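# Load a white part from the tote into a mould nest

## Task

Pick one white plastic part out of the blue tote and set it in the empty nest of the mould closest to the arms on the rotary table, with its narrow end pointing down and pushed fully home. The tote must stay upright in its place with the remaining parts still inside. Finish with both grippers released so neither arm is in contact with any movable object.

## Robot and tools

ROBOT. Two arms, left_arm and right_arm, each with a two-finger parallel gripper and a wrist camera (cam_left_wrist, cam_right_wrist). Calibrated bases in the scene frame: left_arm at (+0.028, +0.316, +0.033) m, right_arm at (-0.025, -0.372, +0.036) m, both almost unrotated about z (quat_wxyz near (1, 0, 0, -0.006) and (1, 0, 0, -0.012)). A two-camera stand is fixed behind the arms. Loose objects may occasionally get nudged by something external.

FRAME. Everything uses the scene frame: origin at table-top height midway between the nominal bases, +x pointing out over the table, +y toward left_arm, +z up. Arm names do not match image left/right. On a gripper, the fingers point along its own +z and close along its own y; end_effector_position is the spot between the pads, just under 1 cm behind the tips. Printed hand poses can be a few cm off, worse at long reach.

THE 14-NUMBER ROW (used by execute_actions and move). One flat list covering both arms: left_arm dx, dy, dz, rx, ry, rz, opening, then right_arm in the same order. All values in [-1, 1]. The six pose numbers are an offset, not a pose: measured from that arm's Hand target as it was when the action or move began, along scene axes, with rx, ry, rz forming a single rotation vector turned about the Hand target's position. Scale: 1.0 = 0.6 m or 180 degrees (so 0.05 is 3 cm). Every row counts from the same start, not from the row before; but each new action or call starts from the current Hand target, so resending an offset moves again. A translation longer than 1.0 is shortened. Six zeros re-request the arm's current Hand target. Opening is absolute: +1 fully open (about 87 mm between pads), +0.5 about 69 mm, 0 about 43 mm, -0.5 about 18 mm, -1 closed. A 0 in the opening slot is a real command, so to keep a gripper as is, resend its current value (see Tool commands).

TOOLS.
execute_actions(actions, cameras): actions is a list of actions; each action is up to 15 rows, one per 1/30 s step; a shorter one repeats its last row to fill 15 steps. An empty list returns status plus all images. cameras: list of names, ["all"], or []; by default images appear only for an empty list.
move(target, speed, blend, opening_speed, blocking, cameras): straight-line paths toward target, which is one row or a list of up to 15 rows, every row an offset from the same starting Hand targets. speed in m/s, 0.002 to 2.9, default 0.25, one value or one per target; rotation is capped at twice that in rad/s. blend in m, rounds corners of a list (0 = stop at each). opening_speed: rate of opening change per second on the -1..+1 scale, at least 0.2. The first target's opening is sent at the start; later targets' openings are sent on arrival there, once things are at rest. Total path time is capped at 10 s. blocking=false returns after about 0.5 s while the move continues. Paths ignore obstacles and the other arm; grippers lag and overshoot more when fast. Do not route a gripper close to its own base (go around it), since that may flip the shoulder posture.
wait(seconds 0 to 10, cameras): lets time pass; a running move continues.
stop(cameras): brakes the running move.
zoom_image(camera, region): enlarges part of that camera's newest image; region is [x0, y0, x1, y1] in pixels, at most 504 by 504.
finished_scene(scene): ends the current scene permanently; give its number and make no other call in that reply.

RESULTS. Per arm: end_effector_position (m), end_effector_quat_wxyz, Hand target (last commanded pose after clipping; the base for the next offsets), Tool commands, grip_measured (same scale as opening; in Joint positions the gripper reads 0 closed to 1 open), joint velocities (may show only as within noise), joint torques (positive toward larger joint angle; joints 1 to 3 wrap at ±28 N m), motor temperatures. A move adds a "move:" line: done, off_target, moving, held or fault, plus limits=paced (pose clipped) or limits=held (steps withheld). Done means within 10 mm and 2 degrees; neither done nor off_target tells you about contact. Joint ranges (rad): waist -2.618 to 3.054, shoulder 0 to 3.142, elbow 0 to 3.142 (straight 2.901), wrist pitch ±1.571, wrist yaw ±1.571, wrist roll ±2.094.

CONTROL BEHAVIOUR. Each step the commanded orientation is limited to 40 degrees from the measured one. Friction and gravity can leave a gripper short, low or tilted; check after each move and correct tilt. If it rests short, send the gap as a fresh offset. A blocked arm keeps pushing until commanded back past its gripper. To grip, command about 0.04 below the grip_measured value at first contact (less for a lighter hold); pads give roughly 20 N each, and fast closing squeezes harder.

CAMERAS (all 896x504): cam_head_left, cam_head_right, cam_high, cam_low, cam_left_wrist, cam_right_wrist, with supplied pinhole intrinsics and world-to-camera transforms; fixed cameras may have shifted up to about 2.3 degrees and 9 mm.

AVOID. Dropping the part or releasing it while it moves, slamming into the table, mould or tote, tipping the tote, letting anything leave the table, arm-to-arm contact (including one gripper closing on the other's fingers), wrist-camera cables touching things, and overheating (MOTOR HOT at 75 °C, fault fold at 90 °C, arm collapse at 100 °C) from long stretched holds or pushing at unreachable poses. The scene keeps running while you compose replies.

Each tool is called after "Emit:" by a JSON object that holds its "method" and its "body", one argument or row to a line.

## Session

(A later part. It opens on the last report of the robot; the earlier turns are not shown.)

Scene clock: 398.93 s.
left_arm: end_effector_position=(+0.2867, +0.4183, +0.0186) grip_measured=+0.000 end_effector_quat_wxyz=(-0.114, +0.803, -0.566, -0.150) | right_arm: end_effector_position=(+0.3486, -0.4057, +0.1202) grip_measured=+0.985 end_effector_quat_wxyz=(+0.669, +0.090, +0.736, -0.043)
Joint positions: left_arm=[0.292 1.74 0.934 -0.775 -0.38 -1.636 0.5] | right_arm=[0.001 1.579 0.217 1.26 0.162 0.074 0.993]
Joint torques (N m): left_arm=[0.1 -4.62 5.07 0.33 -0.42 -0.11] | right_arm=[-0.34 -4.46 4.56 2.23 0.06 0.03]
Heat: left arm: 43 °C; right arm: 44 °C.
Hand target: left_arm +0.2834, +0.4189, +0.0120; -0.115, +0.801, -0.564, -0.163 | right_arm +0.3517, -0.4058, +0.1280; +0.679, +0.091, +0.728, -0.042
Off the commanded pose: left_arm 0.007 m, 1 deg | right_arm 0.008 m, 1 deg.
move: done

Emit:
{"method": "move", "body": {
  "target": [0, 0, 0, 0, 0, 0, -0.45, 0, 0, 0, 0, 0, 0, 1],
  "speed": 0.03,
  "opening_speed": 0.4,
  "cameras": ["cam_left_wrist", "cam_high"]
}}

Emit:
{"method": "zoom_image", "body": {
  "camera": "cam_left_wrist",
  "region": [300, 200, 600, 500]
}}

Scene clock: 405.90 s.
left_arm: end_effector_position=(+0.2868, +0.4183, +0.0186) grip_measured=-0.345 end_effector_quat_wxyz=(-0.114, +0.803, -0.566, -0.150) | right_arm: end_effector_position=(+0.3486, -0.4057, +0.1202) grip_measured=+0.985 end_effector_quat_wxyz=(+0.669, +0.090, +0.736, -0.043)
Joint positions: left_arm=[0.292 1.74 0.934 -0.775 -0.38 -1.636 0.327] | right_arm=[0.001 1.579 0.217 1.26 0.162 0.074 0.993]
Joint torques (N m): left_arm=[0.09 -4.64 5.12 0.34 -0.42 -0.11] | right_arm=[-0.38 -4.51 4.59 2.24 0.06 0.02]
Heat: left arm: 43 °C; right arm: 44 °C.
Hand target: left_arm +0.2834, +0.4189, +0.0120; -0.115, +0.801, -0.564, -0.163 | right_arm +0.3517, -0.4058, +0.1280; +0.679, +0.091, +0.728, -0.042
Off the commanded pose: left_arm 0.007 m, 1 deg | right_arm 0.008 m, 1 deg.
move: done
camera_calibration:
cam_left_wrist: T_world_to_cam=[[0.941372, 0.336574, 0.0231808, -0.414539], [0.284843, -0.829743, 0.479991, 0.278192], [0.180787, -0.445247, -0.876967, 0.289245], [0, 0, 0, 1]] pos_world=[0.258702, 0.499136, 0.129738]
Images, in order (width x height): cam_high 896x504, cam_left_wrist 896x504.

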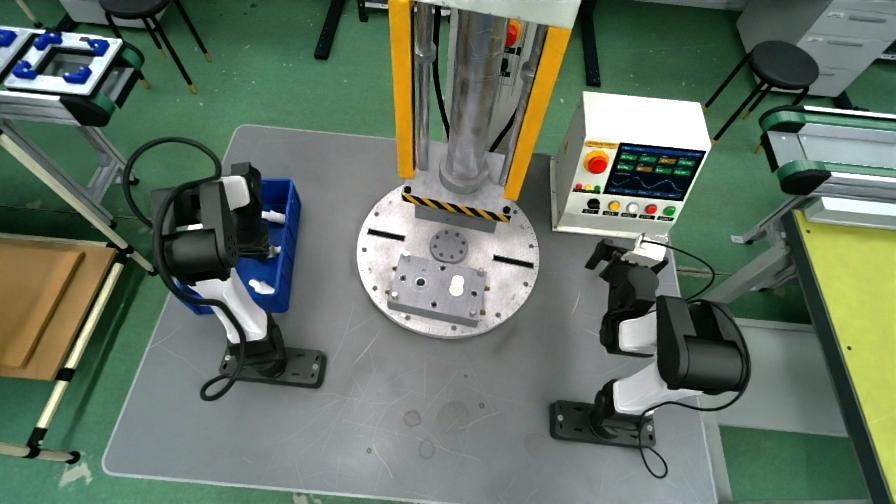

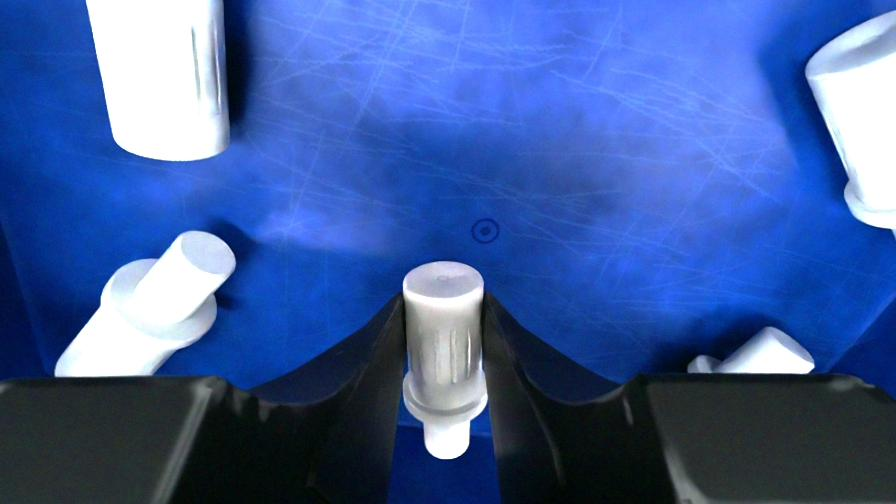

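Scaled by 1.680 from the camera's 896x504 image, which has a finer 1280x720 frame.

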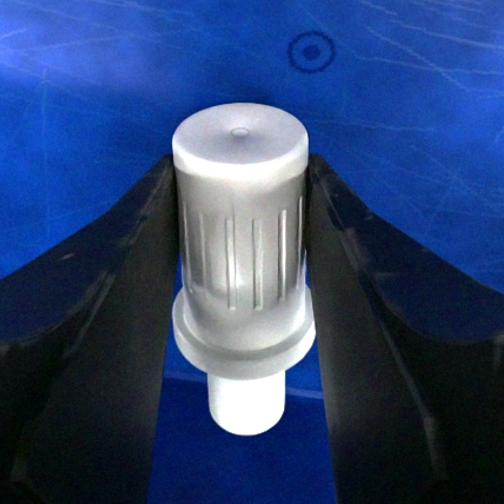

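Emit:
{"method": "move", "body": {
  "target": [
    [0, 0, 0.2333, 0, 0, 0, -0.45, 0, 0, 0, 0, 0, 0, 1],
    [-0.0212, 0.0438, 0.2667, 0, 0, -0.5739, -0.45, 0, 0, 0, 0, 0, 0, 1]
  ],
  "speed": [0.08, 0.3],
  "blend": [0.01, 0],
  "cameras": ["all"]
}}

Emit:
{"method": "zoom_image", "body": {
  "camera": "cam_left_wrist",
  "region": [200, 100, 700, 504]
}}

Emit:
{"method": "zoom_image", "body": {
  "camera": "cam_high",
  "region": [160, 150, 340, 330]
}}

Scene clock: 468.27 s.
left_arm: end_effector_position=(+0.2669, +0.4428, +0.1630) grip_measured=-0.345 end_effector_quat_wxyz=(+0.185, -0.059, +0.981, +0.010) | right_arm: end_effector_position=(+0.3486, -0.4057, +0.1202) grip_measured=+0.985 end_effector_quat_wxyz=(+0.669, +0.090, +0.736, -0.043)
Joint positions: left_arm=[0.537 1.382 1.165 -1.009 0.146 0.379 0.328] | right_arm=[0.001 1.579 0.217 1.26 0.162 0.074 0.993]
Joint torques (N m): left_arm=[1.39 -4.93 10.22 0.89 0.38 0.11] | right_arm=[-0.42 -4.48 4.59 2.24 0.05 -0.01]
Heat: left arm: 42 °C; right arm: 44 °C.
Hand target: left_arm +0.2707, +0.4452, +0.1720; +0.199, -0.055, +0.978, +0.011 | right_arm +0.3517, -0.4058, +0.1280; +0.679, +0.091, +0.728, -0.042
Off the commanded pose: left_arm 0.010 m, 2 deg | right_arm 0.008 m, 1 deg.
move: done
camera_calibration:
cam_left_wrist: T_world_to_cam=[[0.122485, -0.992399, 0.0119357, 0.401407], [-0.868307, -0.101329, 0.485567, 0.219276], [-0.480666, -0.0698386, -0.874118, 0.440227], [0, 0, 0, 1]] pos_world=[0.352835, 0.45132, 0.273546]
cam_right_wrist: T_world_to_cam=[[-0.203582, -0.97783, -0.0490167, -0.323872], [-0.790327, 0.193682, -0.581266, 0.449323], [0.577873, -0.079596, -0.812236, 0.00913891], [0, 0, 0, 1]] pos_world=[0.283896, -0.402991, 0.252724]

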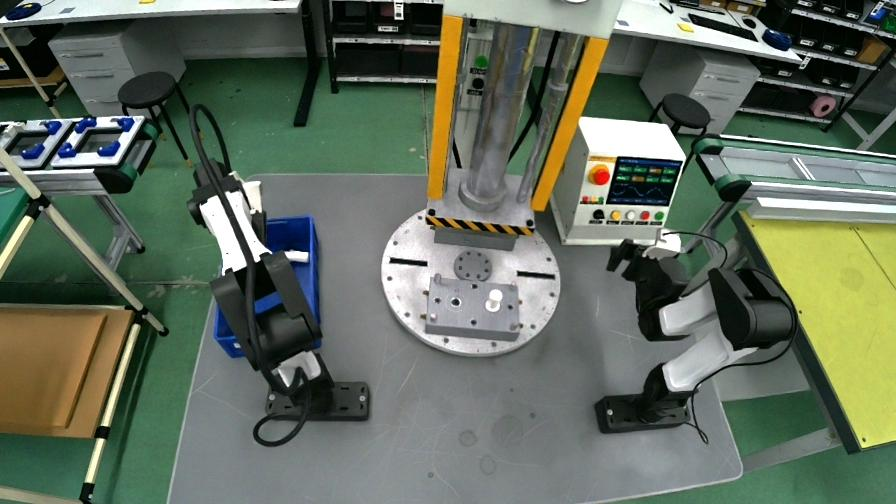

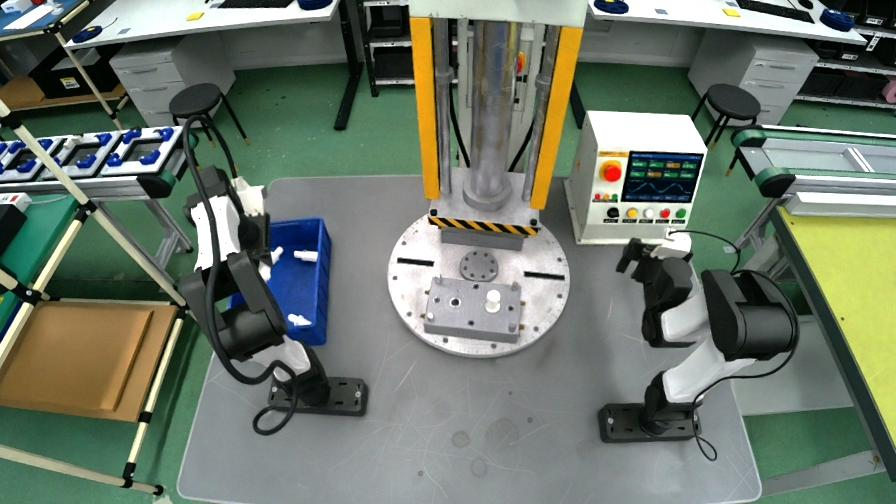

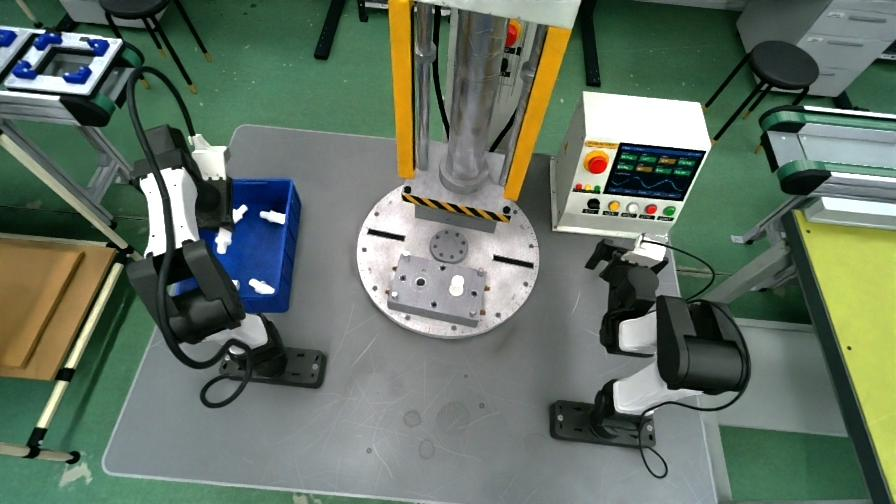

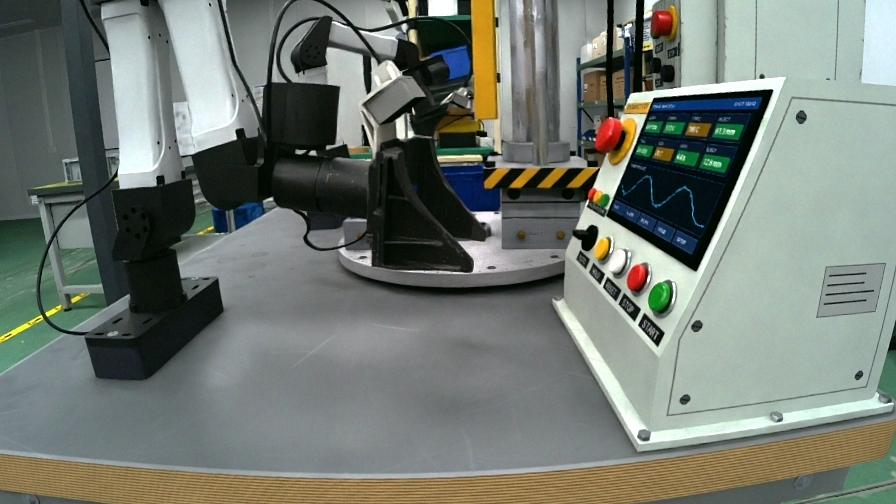

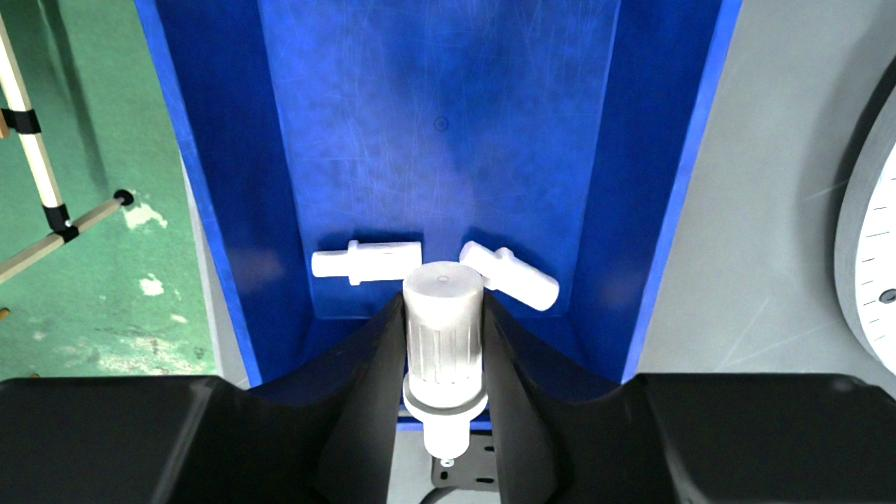

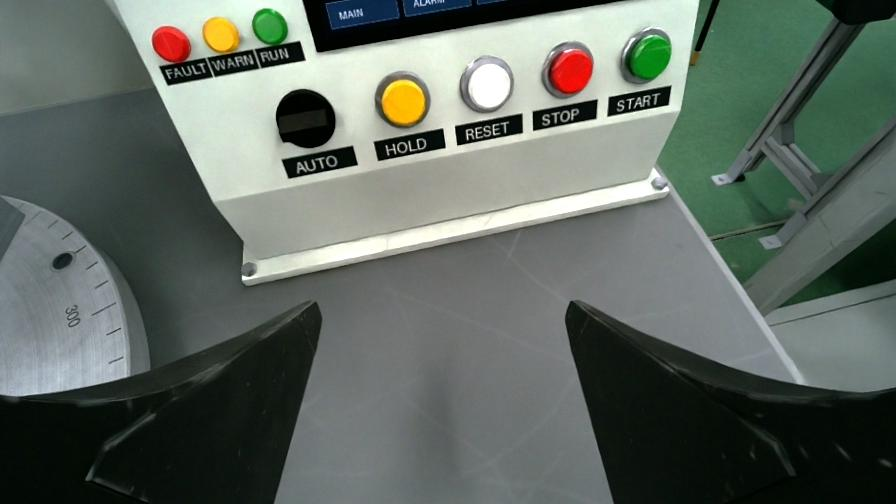

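Scaled by 1.008 from the camera's 896x504 image, which has a finer 1280x720 frame.

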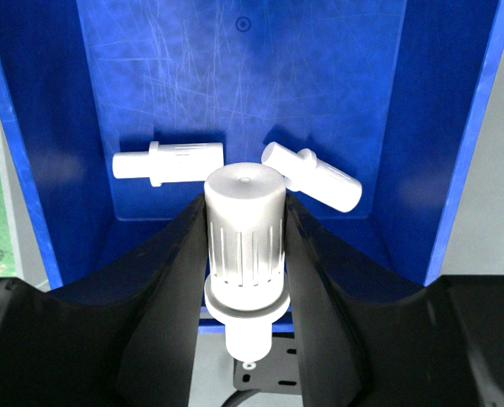

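Scaled by 2.800 from the camera's 896x504 image, which has a finer 1280x720 frame.

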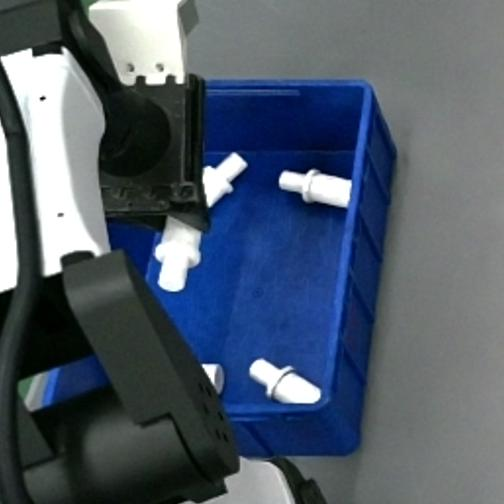

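Emit:
{"method": "move", "body": {
  "target": [-0.001, -0.0043, -0.1967, 0, 0, 0, -0.45, 0, 0, 0, 0, 0, 0, 1],
  "speed": 0.1,
  "cameras": ["cam_left_wrist", "cam_high"]
}}

Emit:
{"method": "zoom_image", "body": {
  "camera": "cam_left_wrist",
  "region": [300, 200, 600, 500]
}}

Scene clock: 507.67 s.
left_arm: end_effector_position=(+0.2687, +0.4438, +0.0589) grip_measured=-0.345 end_effector_quat_wxyz=(+0.198, -0.057, +0.978, +0.016) | right_arm: end_effector_position=(+0.3486, -0.4057, +0.1202) grip_measured=+0.985 end_effector_quat_wxyz=(+0.669, +0.090, +0.736, -0.043)
Joint positions: left_arm=[0.537 1.446 0.787 -0.54 0.147 0.38 0.328] | right_arm=[0.001 1.579 0.217 1.26 0.162 0.074 0.993]
Joint torques (N m): left_arm=[0.77 -3.63 6.54 1.16 0.35 0.06] | right_arm=[-0.4 -4.44 4.57 2.26 0.07 0.01]
Heat: left arm: 44 °C; right arm: 44 °C.
Hand target: left_arm +0.2701, +0.4427, +0.0540; +0.199, -0.055, +0.978, +0.011 | right_arm +0.3517, -0.4058, +0.1280; +0.679, +0.091, +0.728, -0.042
Off the commanded pose: left_arm 0.005 m, 1 deg | right_arm 0.008 m, 1 deg.
move: done
camera_calibration:
cam_left_wrist: T_world_to_cam=[[0.121538, -0.992586, 0.000881002, 0.404343], [-0.880022, -0.107345, 0.462643, 0.278635], [-0.459119, -0.0570043, -0.886544, 0.339366], [0, 0, 0, 1]] pos_world=[0.351871, 0.4506, 0.171598]
Images, in order (width x height): cam_high 896x504, cam_left_wrist 896x504.

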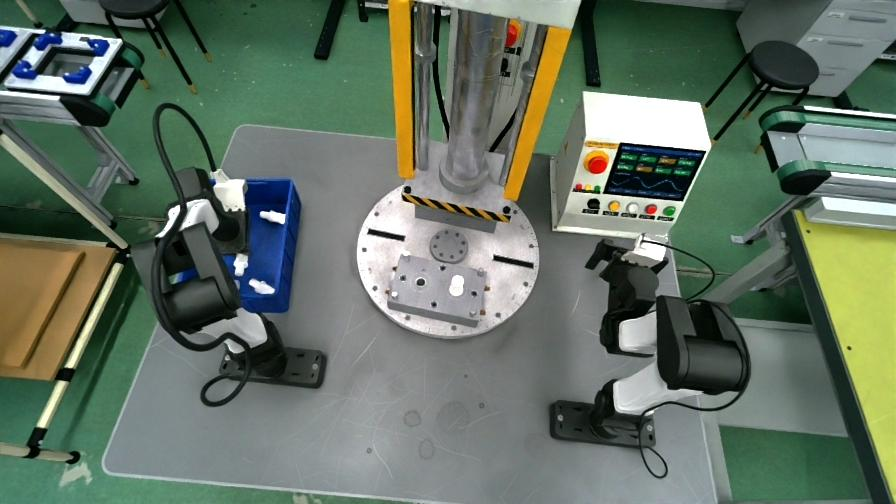

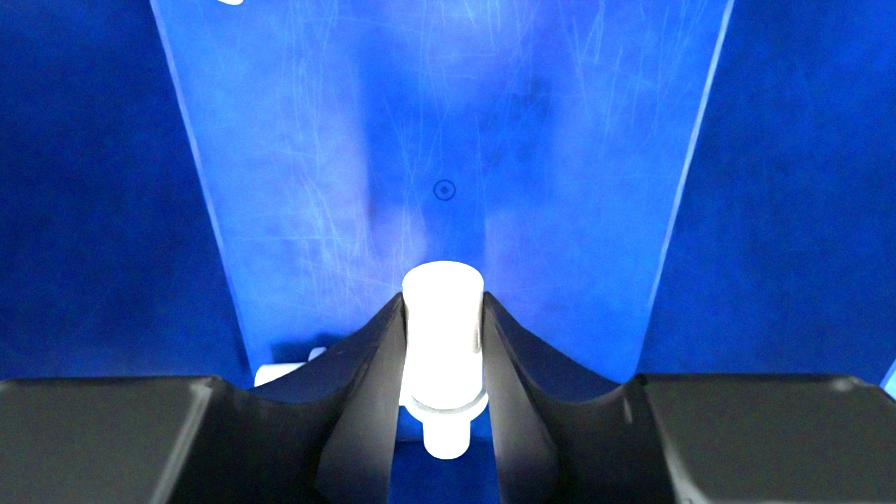

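Scaled by 1.680 from the camera's 896x504 image, which has a finer 1280x720 frame.

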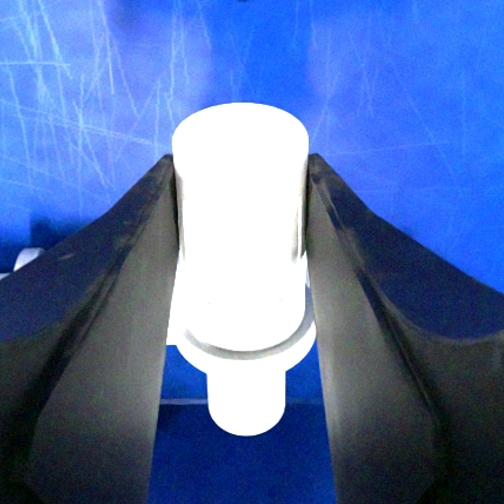

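Emit:
{"method": "execute_actions", "body": {
  "actions": [],
  "cameras": ["cam_left_wrist", "cam_head_left", "cam_high"]
}}

Scene clock: 539.50 s.
left_arm: end_effector_position=(+0.2687, +0.4438, +0.0589) grip_measured=-0.345 end_effector_quat_wxyz=(+0.198, -0.057, +0.978, +0.016) | right_arm: end_effector_position=(+0.3486, -0.4057, +0.1202) grip_measured=+0.985 end_effector_quat_wxyz=(+0.669, +0.090, +0.736, -0.043)
Joint positions: left_arm=[0.537 1.446 0.787 -0.539 0.147 0.38 0.328] | right_arm=[0.001 1.579 0.217 1.26 0.162 0.074 0.993]
Joint velocities: within noise
Joint torques (N m): left_arm=[0.79 -3.59 6.5 1.18 0.35 0.05] | right_arm=[-0.27 -4.4 4.56 2.23 0.04 0]
Motor temperatures (°C): left_arm=[28 33 44 29 28 29 29] | right_arm=[29 36 38 45 27 28 31]
Heat: left arm: 44 °C; right arm: 45 °C.
Hand target: left_arm +0.2700, +0.4426, +0.0540; +0.199, -0.055, +0.978, +0.011 | right_arm +0.3517, -0.4058, +0.1280; +0.679, +0.091, +0.728, -0.042
Tool commands: left_gripper/opening=-0.45 right_gripper/opening=+1.0
Off the commanded pose: left_arm 0.005 m, 1 deg | right_arm 0.008 m, 1 deg.
camera_calibration:
cam_left_wrist: T_world_to_cam=[[0.121539, -0.992586, 0.000697716, 0.404474], [-0.880185, -0.107451, 0.462307, 0.278765], [-0.458805, -0.0568023, -0.88672, 0.33929], [0, 0, 0, 1]] pos_world=[0.351873, 0.450701, 0.171698]
Images, in order (width x height): cam_head_left 896x504, cam_high 896x504, cam_left_wrist 896x504.

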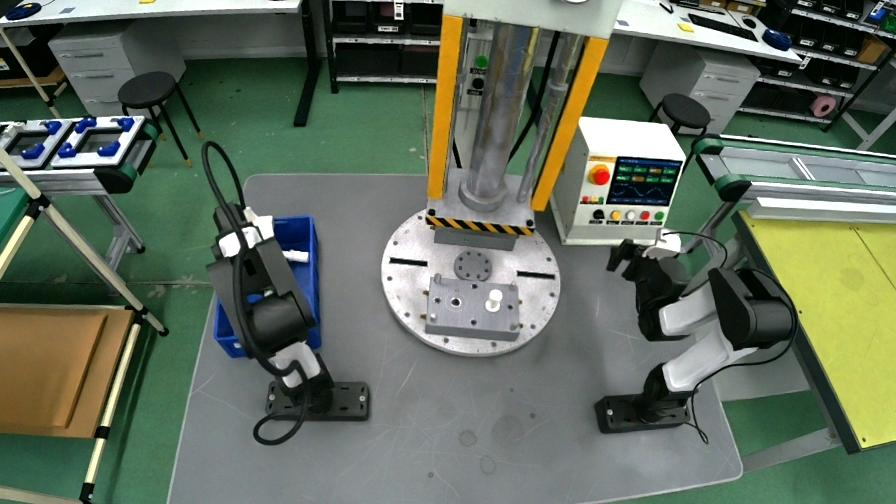

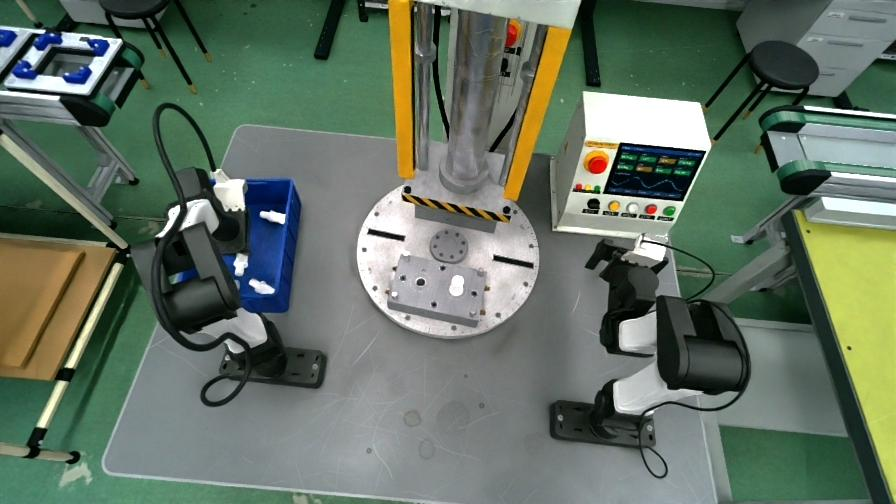

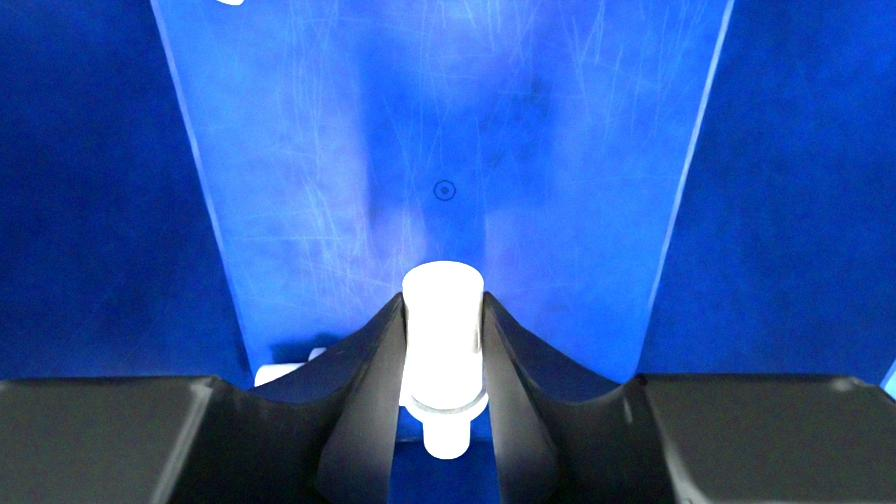

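Emit:
{"method": "zoom_image", "body": {
  "camera": "cam_left_wrist",
  "region": [220, 240, 620, 465]
}}

Emit:
{"method": "zoom_image", "body": {
  "camera": "cam_high",
  "region": [150, 150, 350, 330]
}}

Scaled by 1.260 from the camera's 896x504 image, which has a finer 1280x720 frame.

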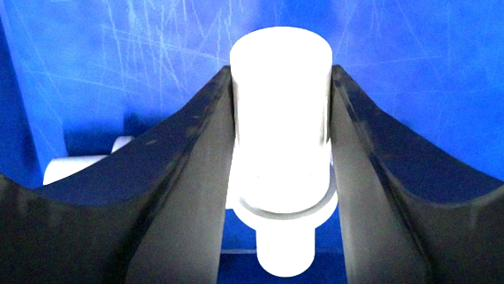

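Scaled by 2.520 from the camera's 896x504 image, which has a finer 1280x720 frame.

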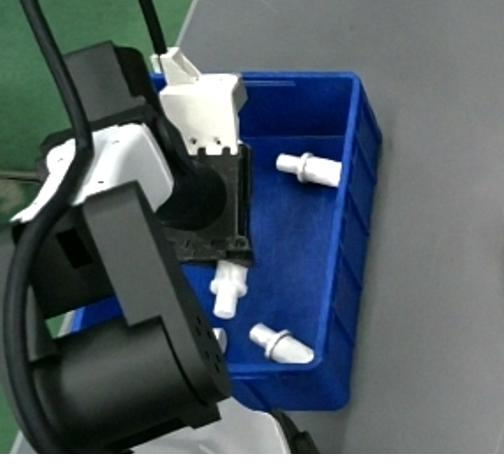

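Emit:
{"method": "zoom_image", "body": {
  "camera": "cam_high",
  "region": [220, 240, 290, 310]
}}

Emit:
{"method": "zoom_image", "body": {
  "camera": "cam_head_left",
  "region": [230, 220, 330, 320]
}}

Emit:
{"method": "execute_actions", "body": {
  "actions": [],
  "cameras": ["cam_head_right"]
}}

Emit:
{"method": "zoom_image", "body": {
  "camera": "cam_head_right",
  "region": [170, 220, 290, 340]
}}

Scaled by 7.200 from the camera's 896x504 image, which has a finer 1280x720 frame.

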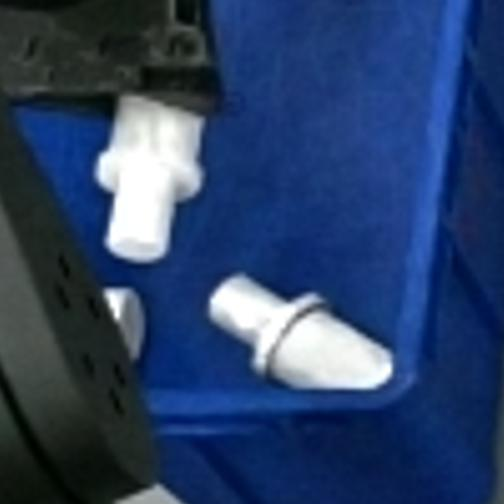

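Scaled by 5.040 from the camera's 896x504 image, which has a finer 1280x720 frame.

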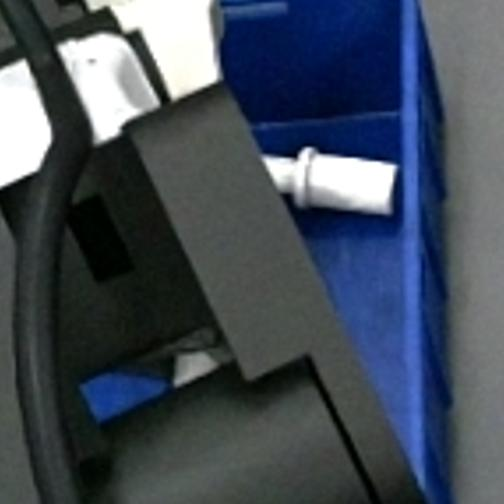

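Scene clock: 574.23 s.
left_arm: end_effector_position=(+0.2687, +0.4438, +0.0589) grip_measured=-0.345 end_effector_quat_wxyz=(+0.198, -0.057, +0.978, +0.016) | right_arm: end_effector_position=(+0.3486, -0.4057, +0.1202) grip_measured=+0.985 end_effector_quat_wxyz=(+0.669, +0.090, +0.736, -0.043)
Joint positions: left_arm=[0.537 1.446 0.787 -0.539 0.147 0.38 0.328] | right_arm=[0.001 1.579 0.217 1.26 0.162 0.074 0.993]
Joint velocities: within noise
Joint torques (N m): left_arm=[0.8 -3.6 6.52 1.18 0.34 0.05] | right_arm=[-0.39 -4.44 4.62 2.22 0.06 0.01]
Motor temperatures (°C): left_arm=[28 32 44 30 28 29 30] | right_arm=[29 36 38 45 27 28 31]
Heat: left arm: 44 °C; right arm: 45 °C.
Hand target: left_arm +0.2700, +0.4426, +0.0540; +0.199, -0.055, +0.978, +0.011 | right_arm +0.3517, -0.4058, +0.1280; +0.679, +0.091, +0.728, -0.042
Tool commands: left_gripper/opening=-0.45 right_gripper/opening=+1.0
Off the commanded pose: left_arm 0.005 m, 1 deg | right_arm 0.008 m, 1 deg.
Images, in order (width x height): cam_head_right 896x504.

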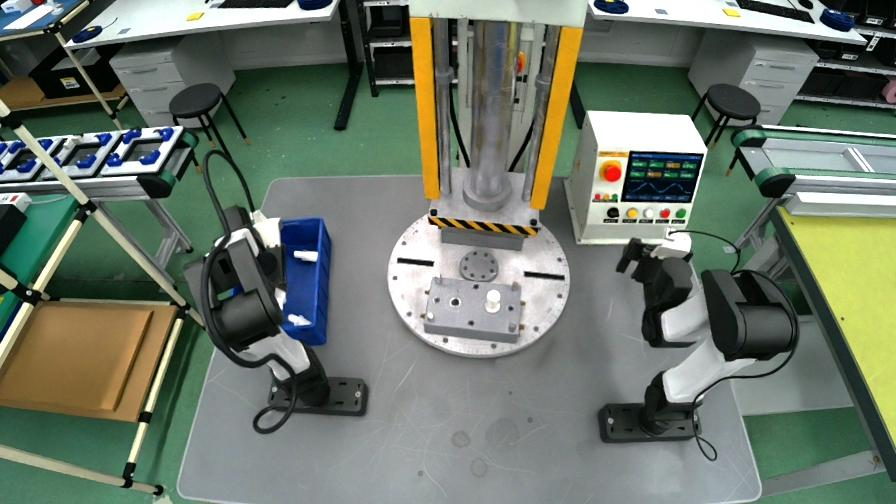

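Scaled by 4.200 from the camera's 896x504 image, which has a finer 1280x720 frame.

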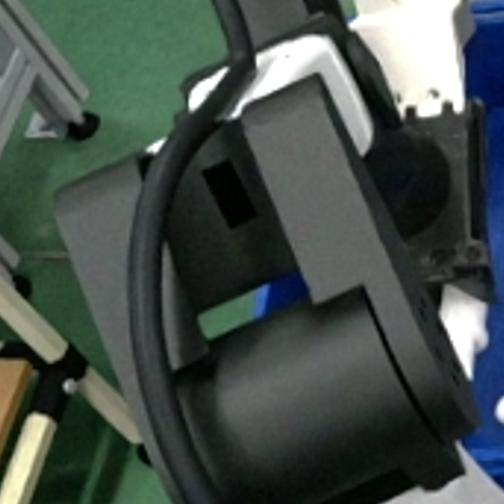

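Emit:
{"method": "move", "body": {
  "target": [
    [0.0195, 0.002, -0.015, 0, 0, 0, -0.45, 0, 0, 0, 0, 0, 0, 1.0],
    [0.0195, 0.002, -0.038, 0, 0, 0, -0.45, 0, 0, 0, 0, 0, 0, 1.0]
  ],
  "speed": 0.05,
  "cameras": ["cam_left_wrist", "cam_high"]
}}

Emit:
{"method": "zoom_image", "body": {
  "camera": "cam_high",
  "region": [220, 240, 290, 310]
}}

Emit:
{"method": "zoom_image", "body": {
  "camera": "cam_left_wrist",
  "region": [220, 240, 620, 465]
}}

Scene clock: 619.90 s.
left_arm: end_effector_position=(+0.2801, +0.4471, +0.0364) grip_measured=-0.345 end_effector_quat_wxyz=(+0.199, -0.056, +0.978, +0.015) | right_arm: end_effector_position=(+0.3486, -0.4057, +0.1202) grip_measured=+0.985 end_effector_quat_wxyz=(+0.669, +0.090, +0.736, -0.043)
Joint positions: left_arm=[0.528 1.535 0.768 -0.428 0.147 0.374 0.328] | right_arm=[0.001 1.579 0.217 1.26 0.162 0.074 0.993]
Joint torques (N m): left_arm=[0.05 -4 6.15 1.17 0.27 -0.06] | right_arm=[-0.29 -4.3 4.55 2.26 0.07 0.02]
Heat: left arm: 44 °C; right arm: 45 °C.
Hand target: left_arm +0.2817, +0.4439, +0.0312; +0.199, -0.055, +0.978, +0.011 | right_arm +0.3517, -0.4058, +0.1280; +0.679, +0.091, +0.728, -0.042
Off the commanded pose: left_arm 0.006 m, 1 deg | right_arm 0.008 m, 1 deg.
move: done
camera_calibration:
cam_left_wrist: T_world_to_cam=[[0.117982, -0.993013, 0.0021703, 0.40748], [-0.881632, -0.103742, 0.460394, 0.298317], [-0.456952, -0.0562316, -0.887712, 0.324004], [0, 0, 0, 1]] pos_world=[0.362985, 0.453801, 0.149394]
Images, in order (width x height): cam_high 896x504, cam_left_wrist 896x504.

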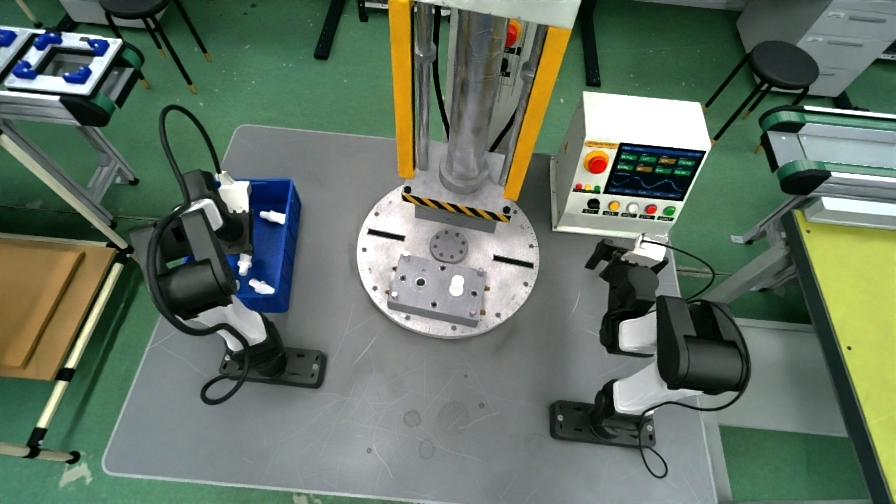

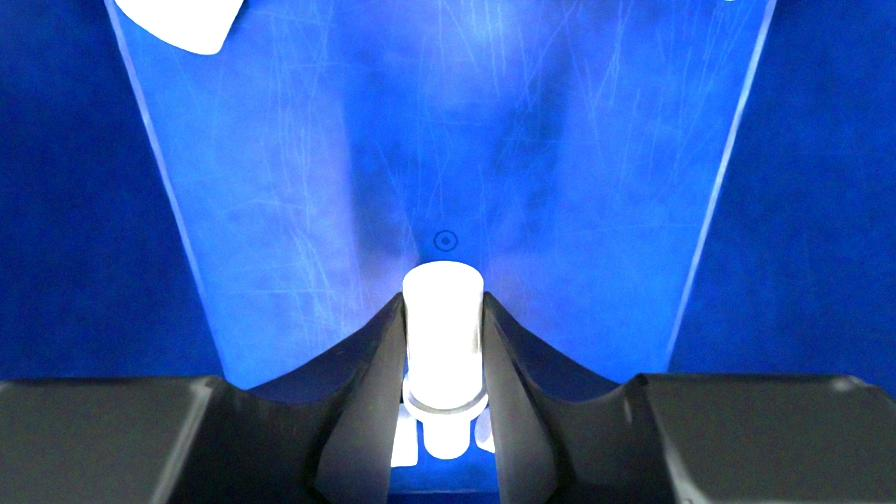

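Scaled by 7.200 from the camera's 896x504 image, which has a finer 1280x720 frame.

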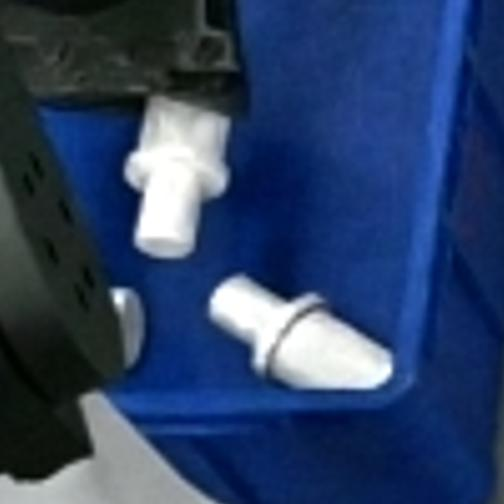

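Scaled by 1.260 from the camera's 896x504 image, which has a finer 1280x720 frame.

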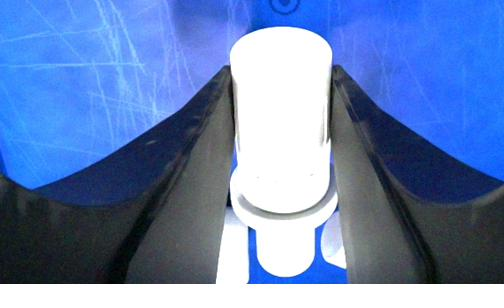

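Emit:
{"method": "move", "body": {
  "target": [0, 0.0, -0.0285, 0, 0, 0, -0.45, 0, 0, 0, 0, 0, 0, 1.0],
  "speed": 0.03,
  "cameras": ["cam_left_wrist", "cam_high"]
}}

Emit:
{"method": "zoom_image", "body": {
  "camera": "cam_high",
  "region": [220, 240, 290, 310]
}}

Emit:
{"method": "zoom_image", "body": {
  "camera": "cam_left_wrist",
  "region": [220, 240, 620, 465]
}}

Scene clock: 632.57 s.
left_arm: end_effector_position=(+0.2805, +0.4473, +0.0197) grip_measured=-0.345 end_effector_quat_wxyz=(+0.199, -0.056, +0.978, +0.015) | right_arm: end_effector_position=(+0.3486, -0.4057, +0.1202) grip_measured=+0.985 end_effector_quat_wxyz=(+0.669, +0.090, +0.736, -0.043)
Joint positions: left_arm=[0.528 1.578 0.731 -0.347 0.147 0.374 0.328] | right_arm=[0.001 1.579 0.217 1.26 0.162 0.074 0.993]
Joint torques (N m): left_arm=[0.05 -4.08 5.81 1.21 0.28 -0.06] | right_arm=[-0.35 -4.52 4.6 2.26 0.08 0.02]
Heat: left arm: 43 °C; right arm: 45 °C.
Hand target: left_arm +0.2816, +0.4439, +0.0140; +0.199, -0.055, +0.978, +0.011 | right_arm +0.3517, -0.4058, +0.1280; +0.679, +0.091, +0.728, -0.042
Off the commanded pose: left_arm 0.007 m, 1 deg | right_arm 0.008 m, 1 deg.
move: done
camera_calibration:
cam_left_wrist: T_world_to_cam=[[0.118019, -0.99301, 0.00189316, 0.407691], [-0.881933, -0.103941, 0.459772, 0.306665], [-0.456362, -0.0559314, -0.888035, 0.309066], [0, 0, 0, 1]] pos_world=[0.363388, 0.454003, 0.132693]
Images, in order (width x height): cam_high 896x504, cam_left_wrist 896x504.

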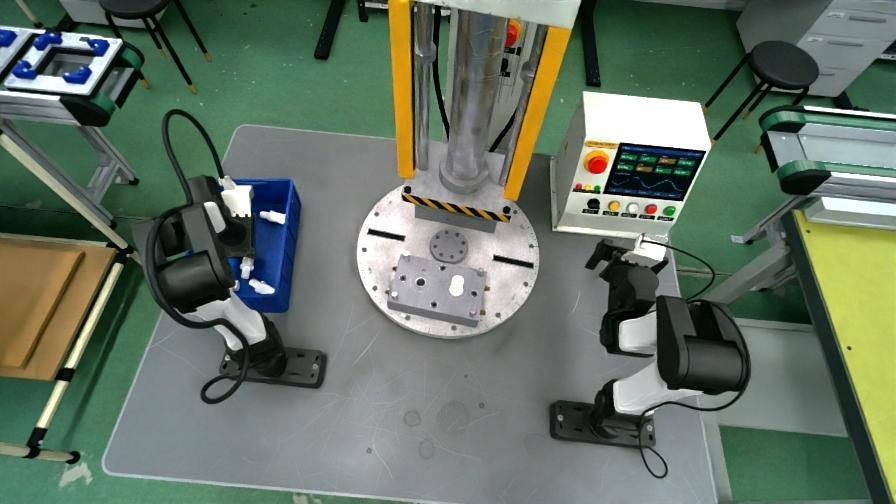

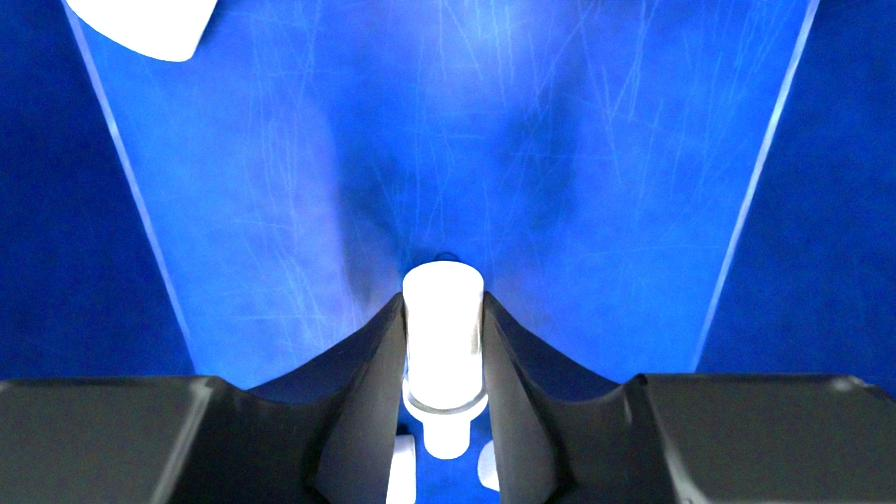

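Scaled by 7.200 from the camera's 896x504 image, which has a finer 1280x720 frame.

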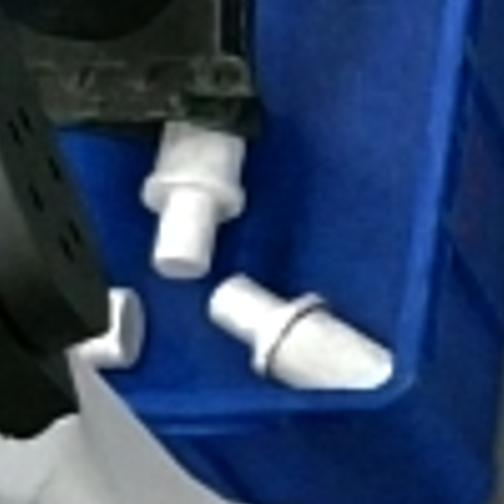

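Scaled by 1.260 from the camera's 896x504 image, which has a finer 1280x720 frame.

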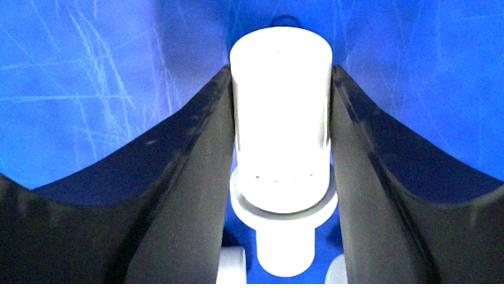

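Emit:
{"method": "move", "body": {
  "target": [0, 0.0, -0.003, 0, 0, 0, -0.45, 0, 0, 0, 0, 0, 0, 1.0],
  "speed": 0.03
}}

Scene clock: 642.87 s.
left_arm: end_effector_position=(+0.2823, +0.4483, +0.0201) grip_measured=-0.345 end_effector_quat_wxyz=(+0.203, -0.055, +0.977, +0.017) | right_arm: end_effector_position=(+0.3486, -0.4057, +0.1202) grip_measured=+0.985 end_effector_quat_wxyz=(+0.669, +0.090, +0.736, -0.043)
Joint positions: left_arm=[0.528 1.578 0.731 -0.339 0.147 0.374 0.328] | right_arm=[0.001 1.579 0.217 1.26 0.162 0.074 0.993]
Joint torques (N m): left_arm=[0.05 -3.77 5.44 1.23 0.27 -0.06] | right_arm=[-0.4 -4.38 4.52 2.23 0.03 -0.03]
Heat: left arm: 43 °C; right arm: 45 °C.
Hand target: left_arm +0.2816, +0.4439, +0.0122; +0.199, -0.055, +0.978, +0.011 | right_arm +0.3517, -0.4058, +0.1280; +0.679, +0.091, +0.728, -0.042
Off the commanded pose: left_arm 0.009 m, 1 deg | right_arm 0.008 m, 1 deg.
move: done

Emit:
{"method": "move", "body": {
  "target": [
    [0, 0.0, 0.0, 0, 0, 0, -0.25, 0, 0, 0, 0, 0, 0, 1.0]
  ],
  "speed": 0.03,
  "opening_speed": 0.3,
  "cameras": ["cam_left_wrist"]
}}

Emit:
{"method": "zoom_image", "body": {
  "camera": "cam_left_wrist",
  "region": [220, 240, 620, 465]
}}

Scene clock: 649.40 s.
left_arm: end_effector_position=(+0.2825, +0.4485, +0.0202) grip_measured=-0.250 end_effector_quat_wxyz=(+0.203, -0.055, +0.977, +0.017) | right_arm: end_effector_position=(+0.3486, -0.4057, +0.1202) grip_measured=+0.985 end_effector_quat_wxyz=(+0.669, +0.090, +0.736, -0.043)
Joint positions: left_arm=[0.528 1.578 0.731 -0.338 0.147 0.374 0.375] | right_arm=[0.001 1.579 0.217 1.26 0.162 0.074 0.993]
Joint torques (N m): left_arm=[0.05 -3.74 5.46 1.21 0.27 -0.06] | right_arm=[-0.31 -4.3 4.64 2.26 0.06 -0.01]
Heat: left arm: 43 °C; right arm: 45 °C.
Hand target: left_arm +0.2816, +0.4438, +0.0122; +0.199, -0.055, +0.978, +0.011 | right_arm +0.3517, -0.4058, +0.1280; +0.679, +0.091, +0.728, -0.042
Off the commanded pose: left_arm 0.009 m, 1 deg | right_arm 0.008 m, 1 deg.
move: done
camera_calibration:
cam_left_wrist: T_world_to_cam=[[0.117942, -0.993019, -0.00161282, 0.408688], [-0.885558, -0.105913, 0.452293, 0.310325], [-0.449306, -0.0519159, -0.891868, 0.306747], [0, 0, 0, 1]] pos_world=[0.364433, 0.454628, 0.133879]
Images, in order (width x height): cam_left_wrist 896x504.

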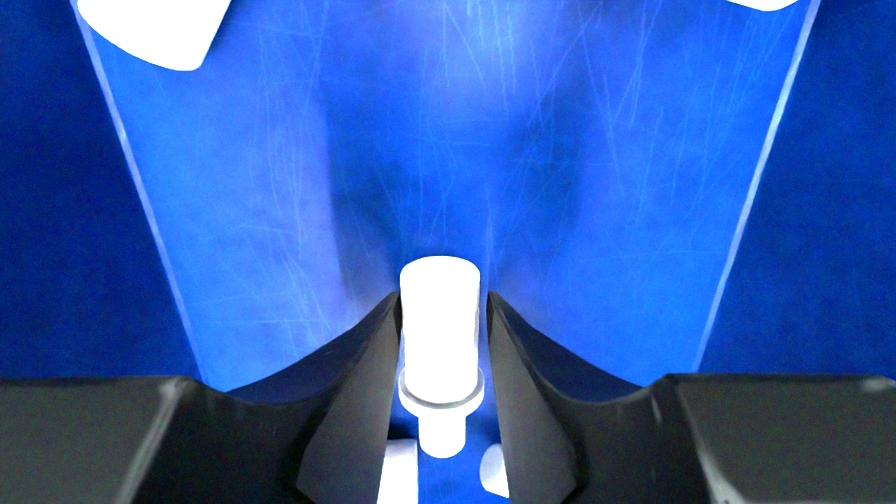

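Scaled by 1.260 from the camera's 896x504 image, which has a finer 1280x720 frame.

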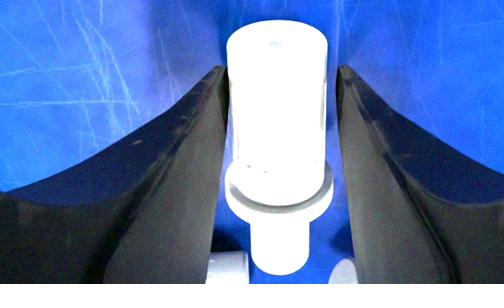

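Emit:
{"method": "move", "body": {
  "target": [
    [0, 0.0, 0.0, 0, 0, 0, 0.0, 0, 0, 0, 0, 0, 0, 1.0],
    [0, 0.0, 0.2, 0, 0, 0, 0.0, 0, 0, 0, 0, 0, 0, 1.0]
  ],
  "speed": 0.1,
  "cameras": ["cam_left_wrist", "cam_high"]
}}

Emit:
{"method": "zoom_image", "body": {
  "camera": "cam_high",
  "region": [180, 170, 320, 310]
}}

Scene clock: 658.23 s.
left_arm: end_effector_position=(+0.2749, +0.4441, +0.1193) grip_measured=+0.000 end_effector_quat_wxyz=(+0.180, -0.058, +0.982, +0.006) | right_arm: end_effector_position=(+0.3486, -0.4057, +0.1202) grip_measured=+0.985 end_effector_quat_wxyz=(+0.669, +0.090, +0.736, -0.043)
Joint positions: left_arm=[0.528 1.434 1.037 -0.84 0.147 0.374 0.5] | right_arm=[0.001 1.579 0.217 1.26 0.162 0.074 0.993]
Joint torques (N m): left_arm=[0.03 -6.45 10.21 0.87 0.28 -0.06] | right_arm=[-0.28 -4.45 4.57 2.23 0.07 -0.02]
Heat: left arm: 43 °C; right arm: 45 °C.
Hand target: left_arm +0.2816, +0.4438, +0.1322; +0.199, -0.055, +0.978, +0.011 | right_arm +0.3517, -0.4058, +0.1280; +0.679, +0.091, +0.728, -0.042
Off the commanded pose: left_arm 0.015 m, 2 deg | right_arm 0.008 m, 1 deg.
move: off_target (left_arm)
camera_calibration:
cam_left_wrist: T_world_to_cam=[[0.11838, -0.992791, 0.0187494, 0.402784], [-0.863844, -0.0936569, 0.494977, 0.241715], [-0.489653, -0.0747922, -0.868704, 0.409994], [0, 0, 0, 1]] pos_world=[0.361877, 0.453183, 0.228968]
Images, in order (width x height): cam_high 896x504, cam_left_wrist 896x504.

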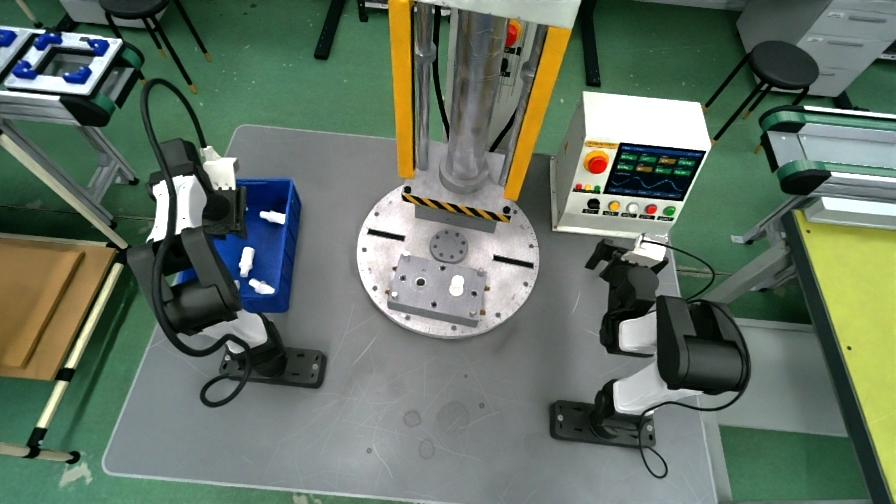

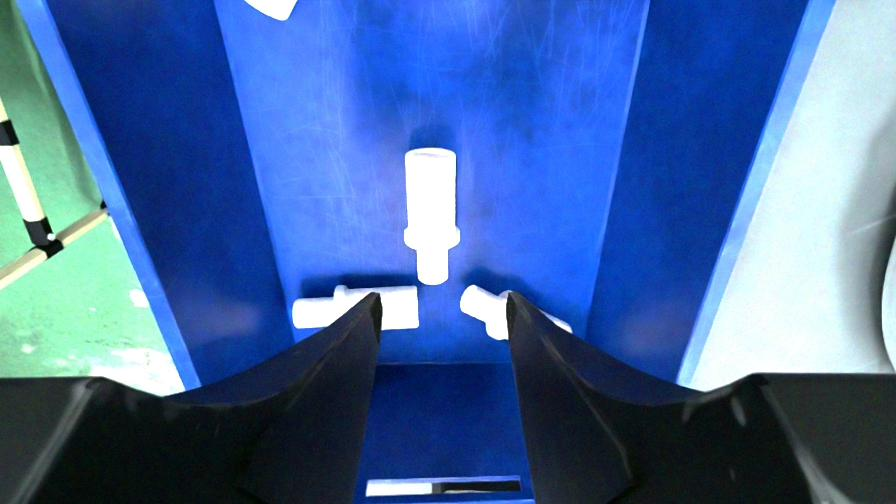

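Scaled by 3.600 from the camera's 896x504 image, which has a finer 1280x720 frame.

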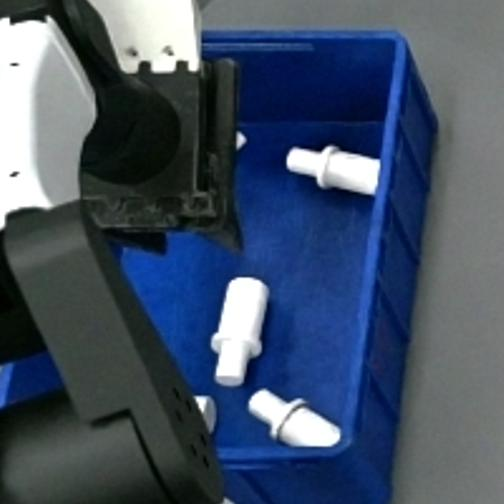

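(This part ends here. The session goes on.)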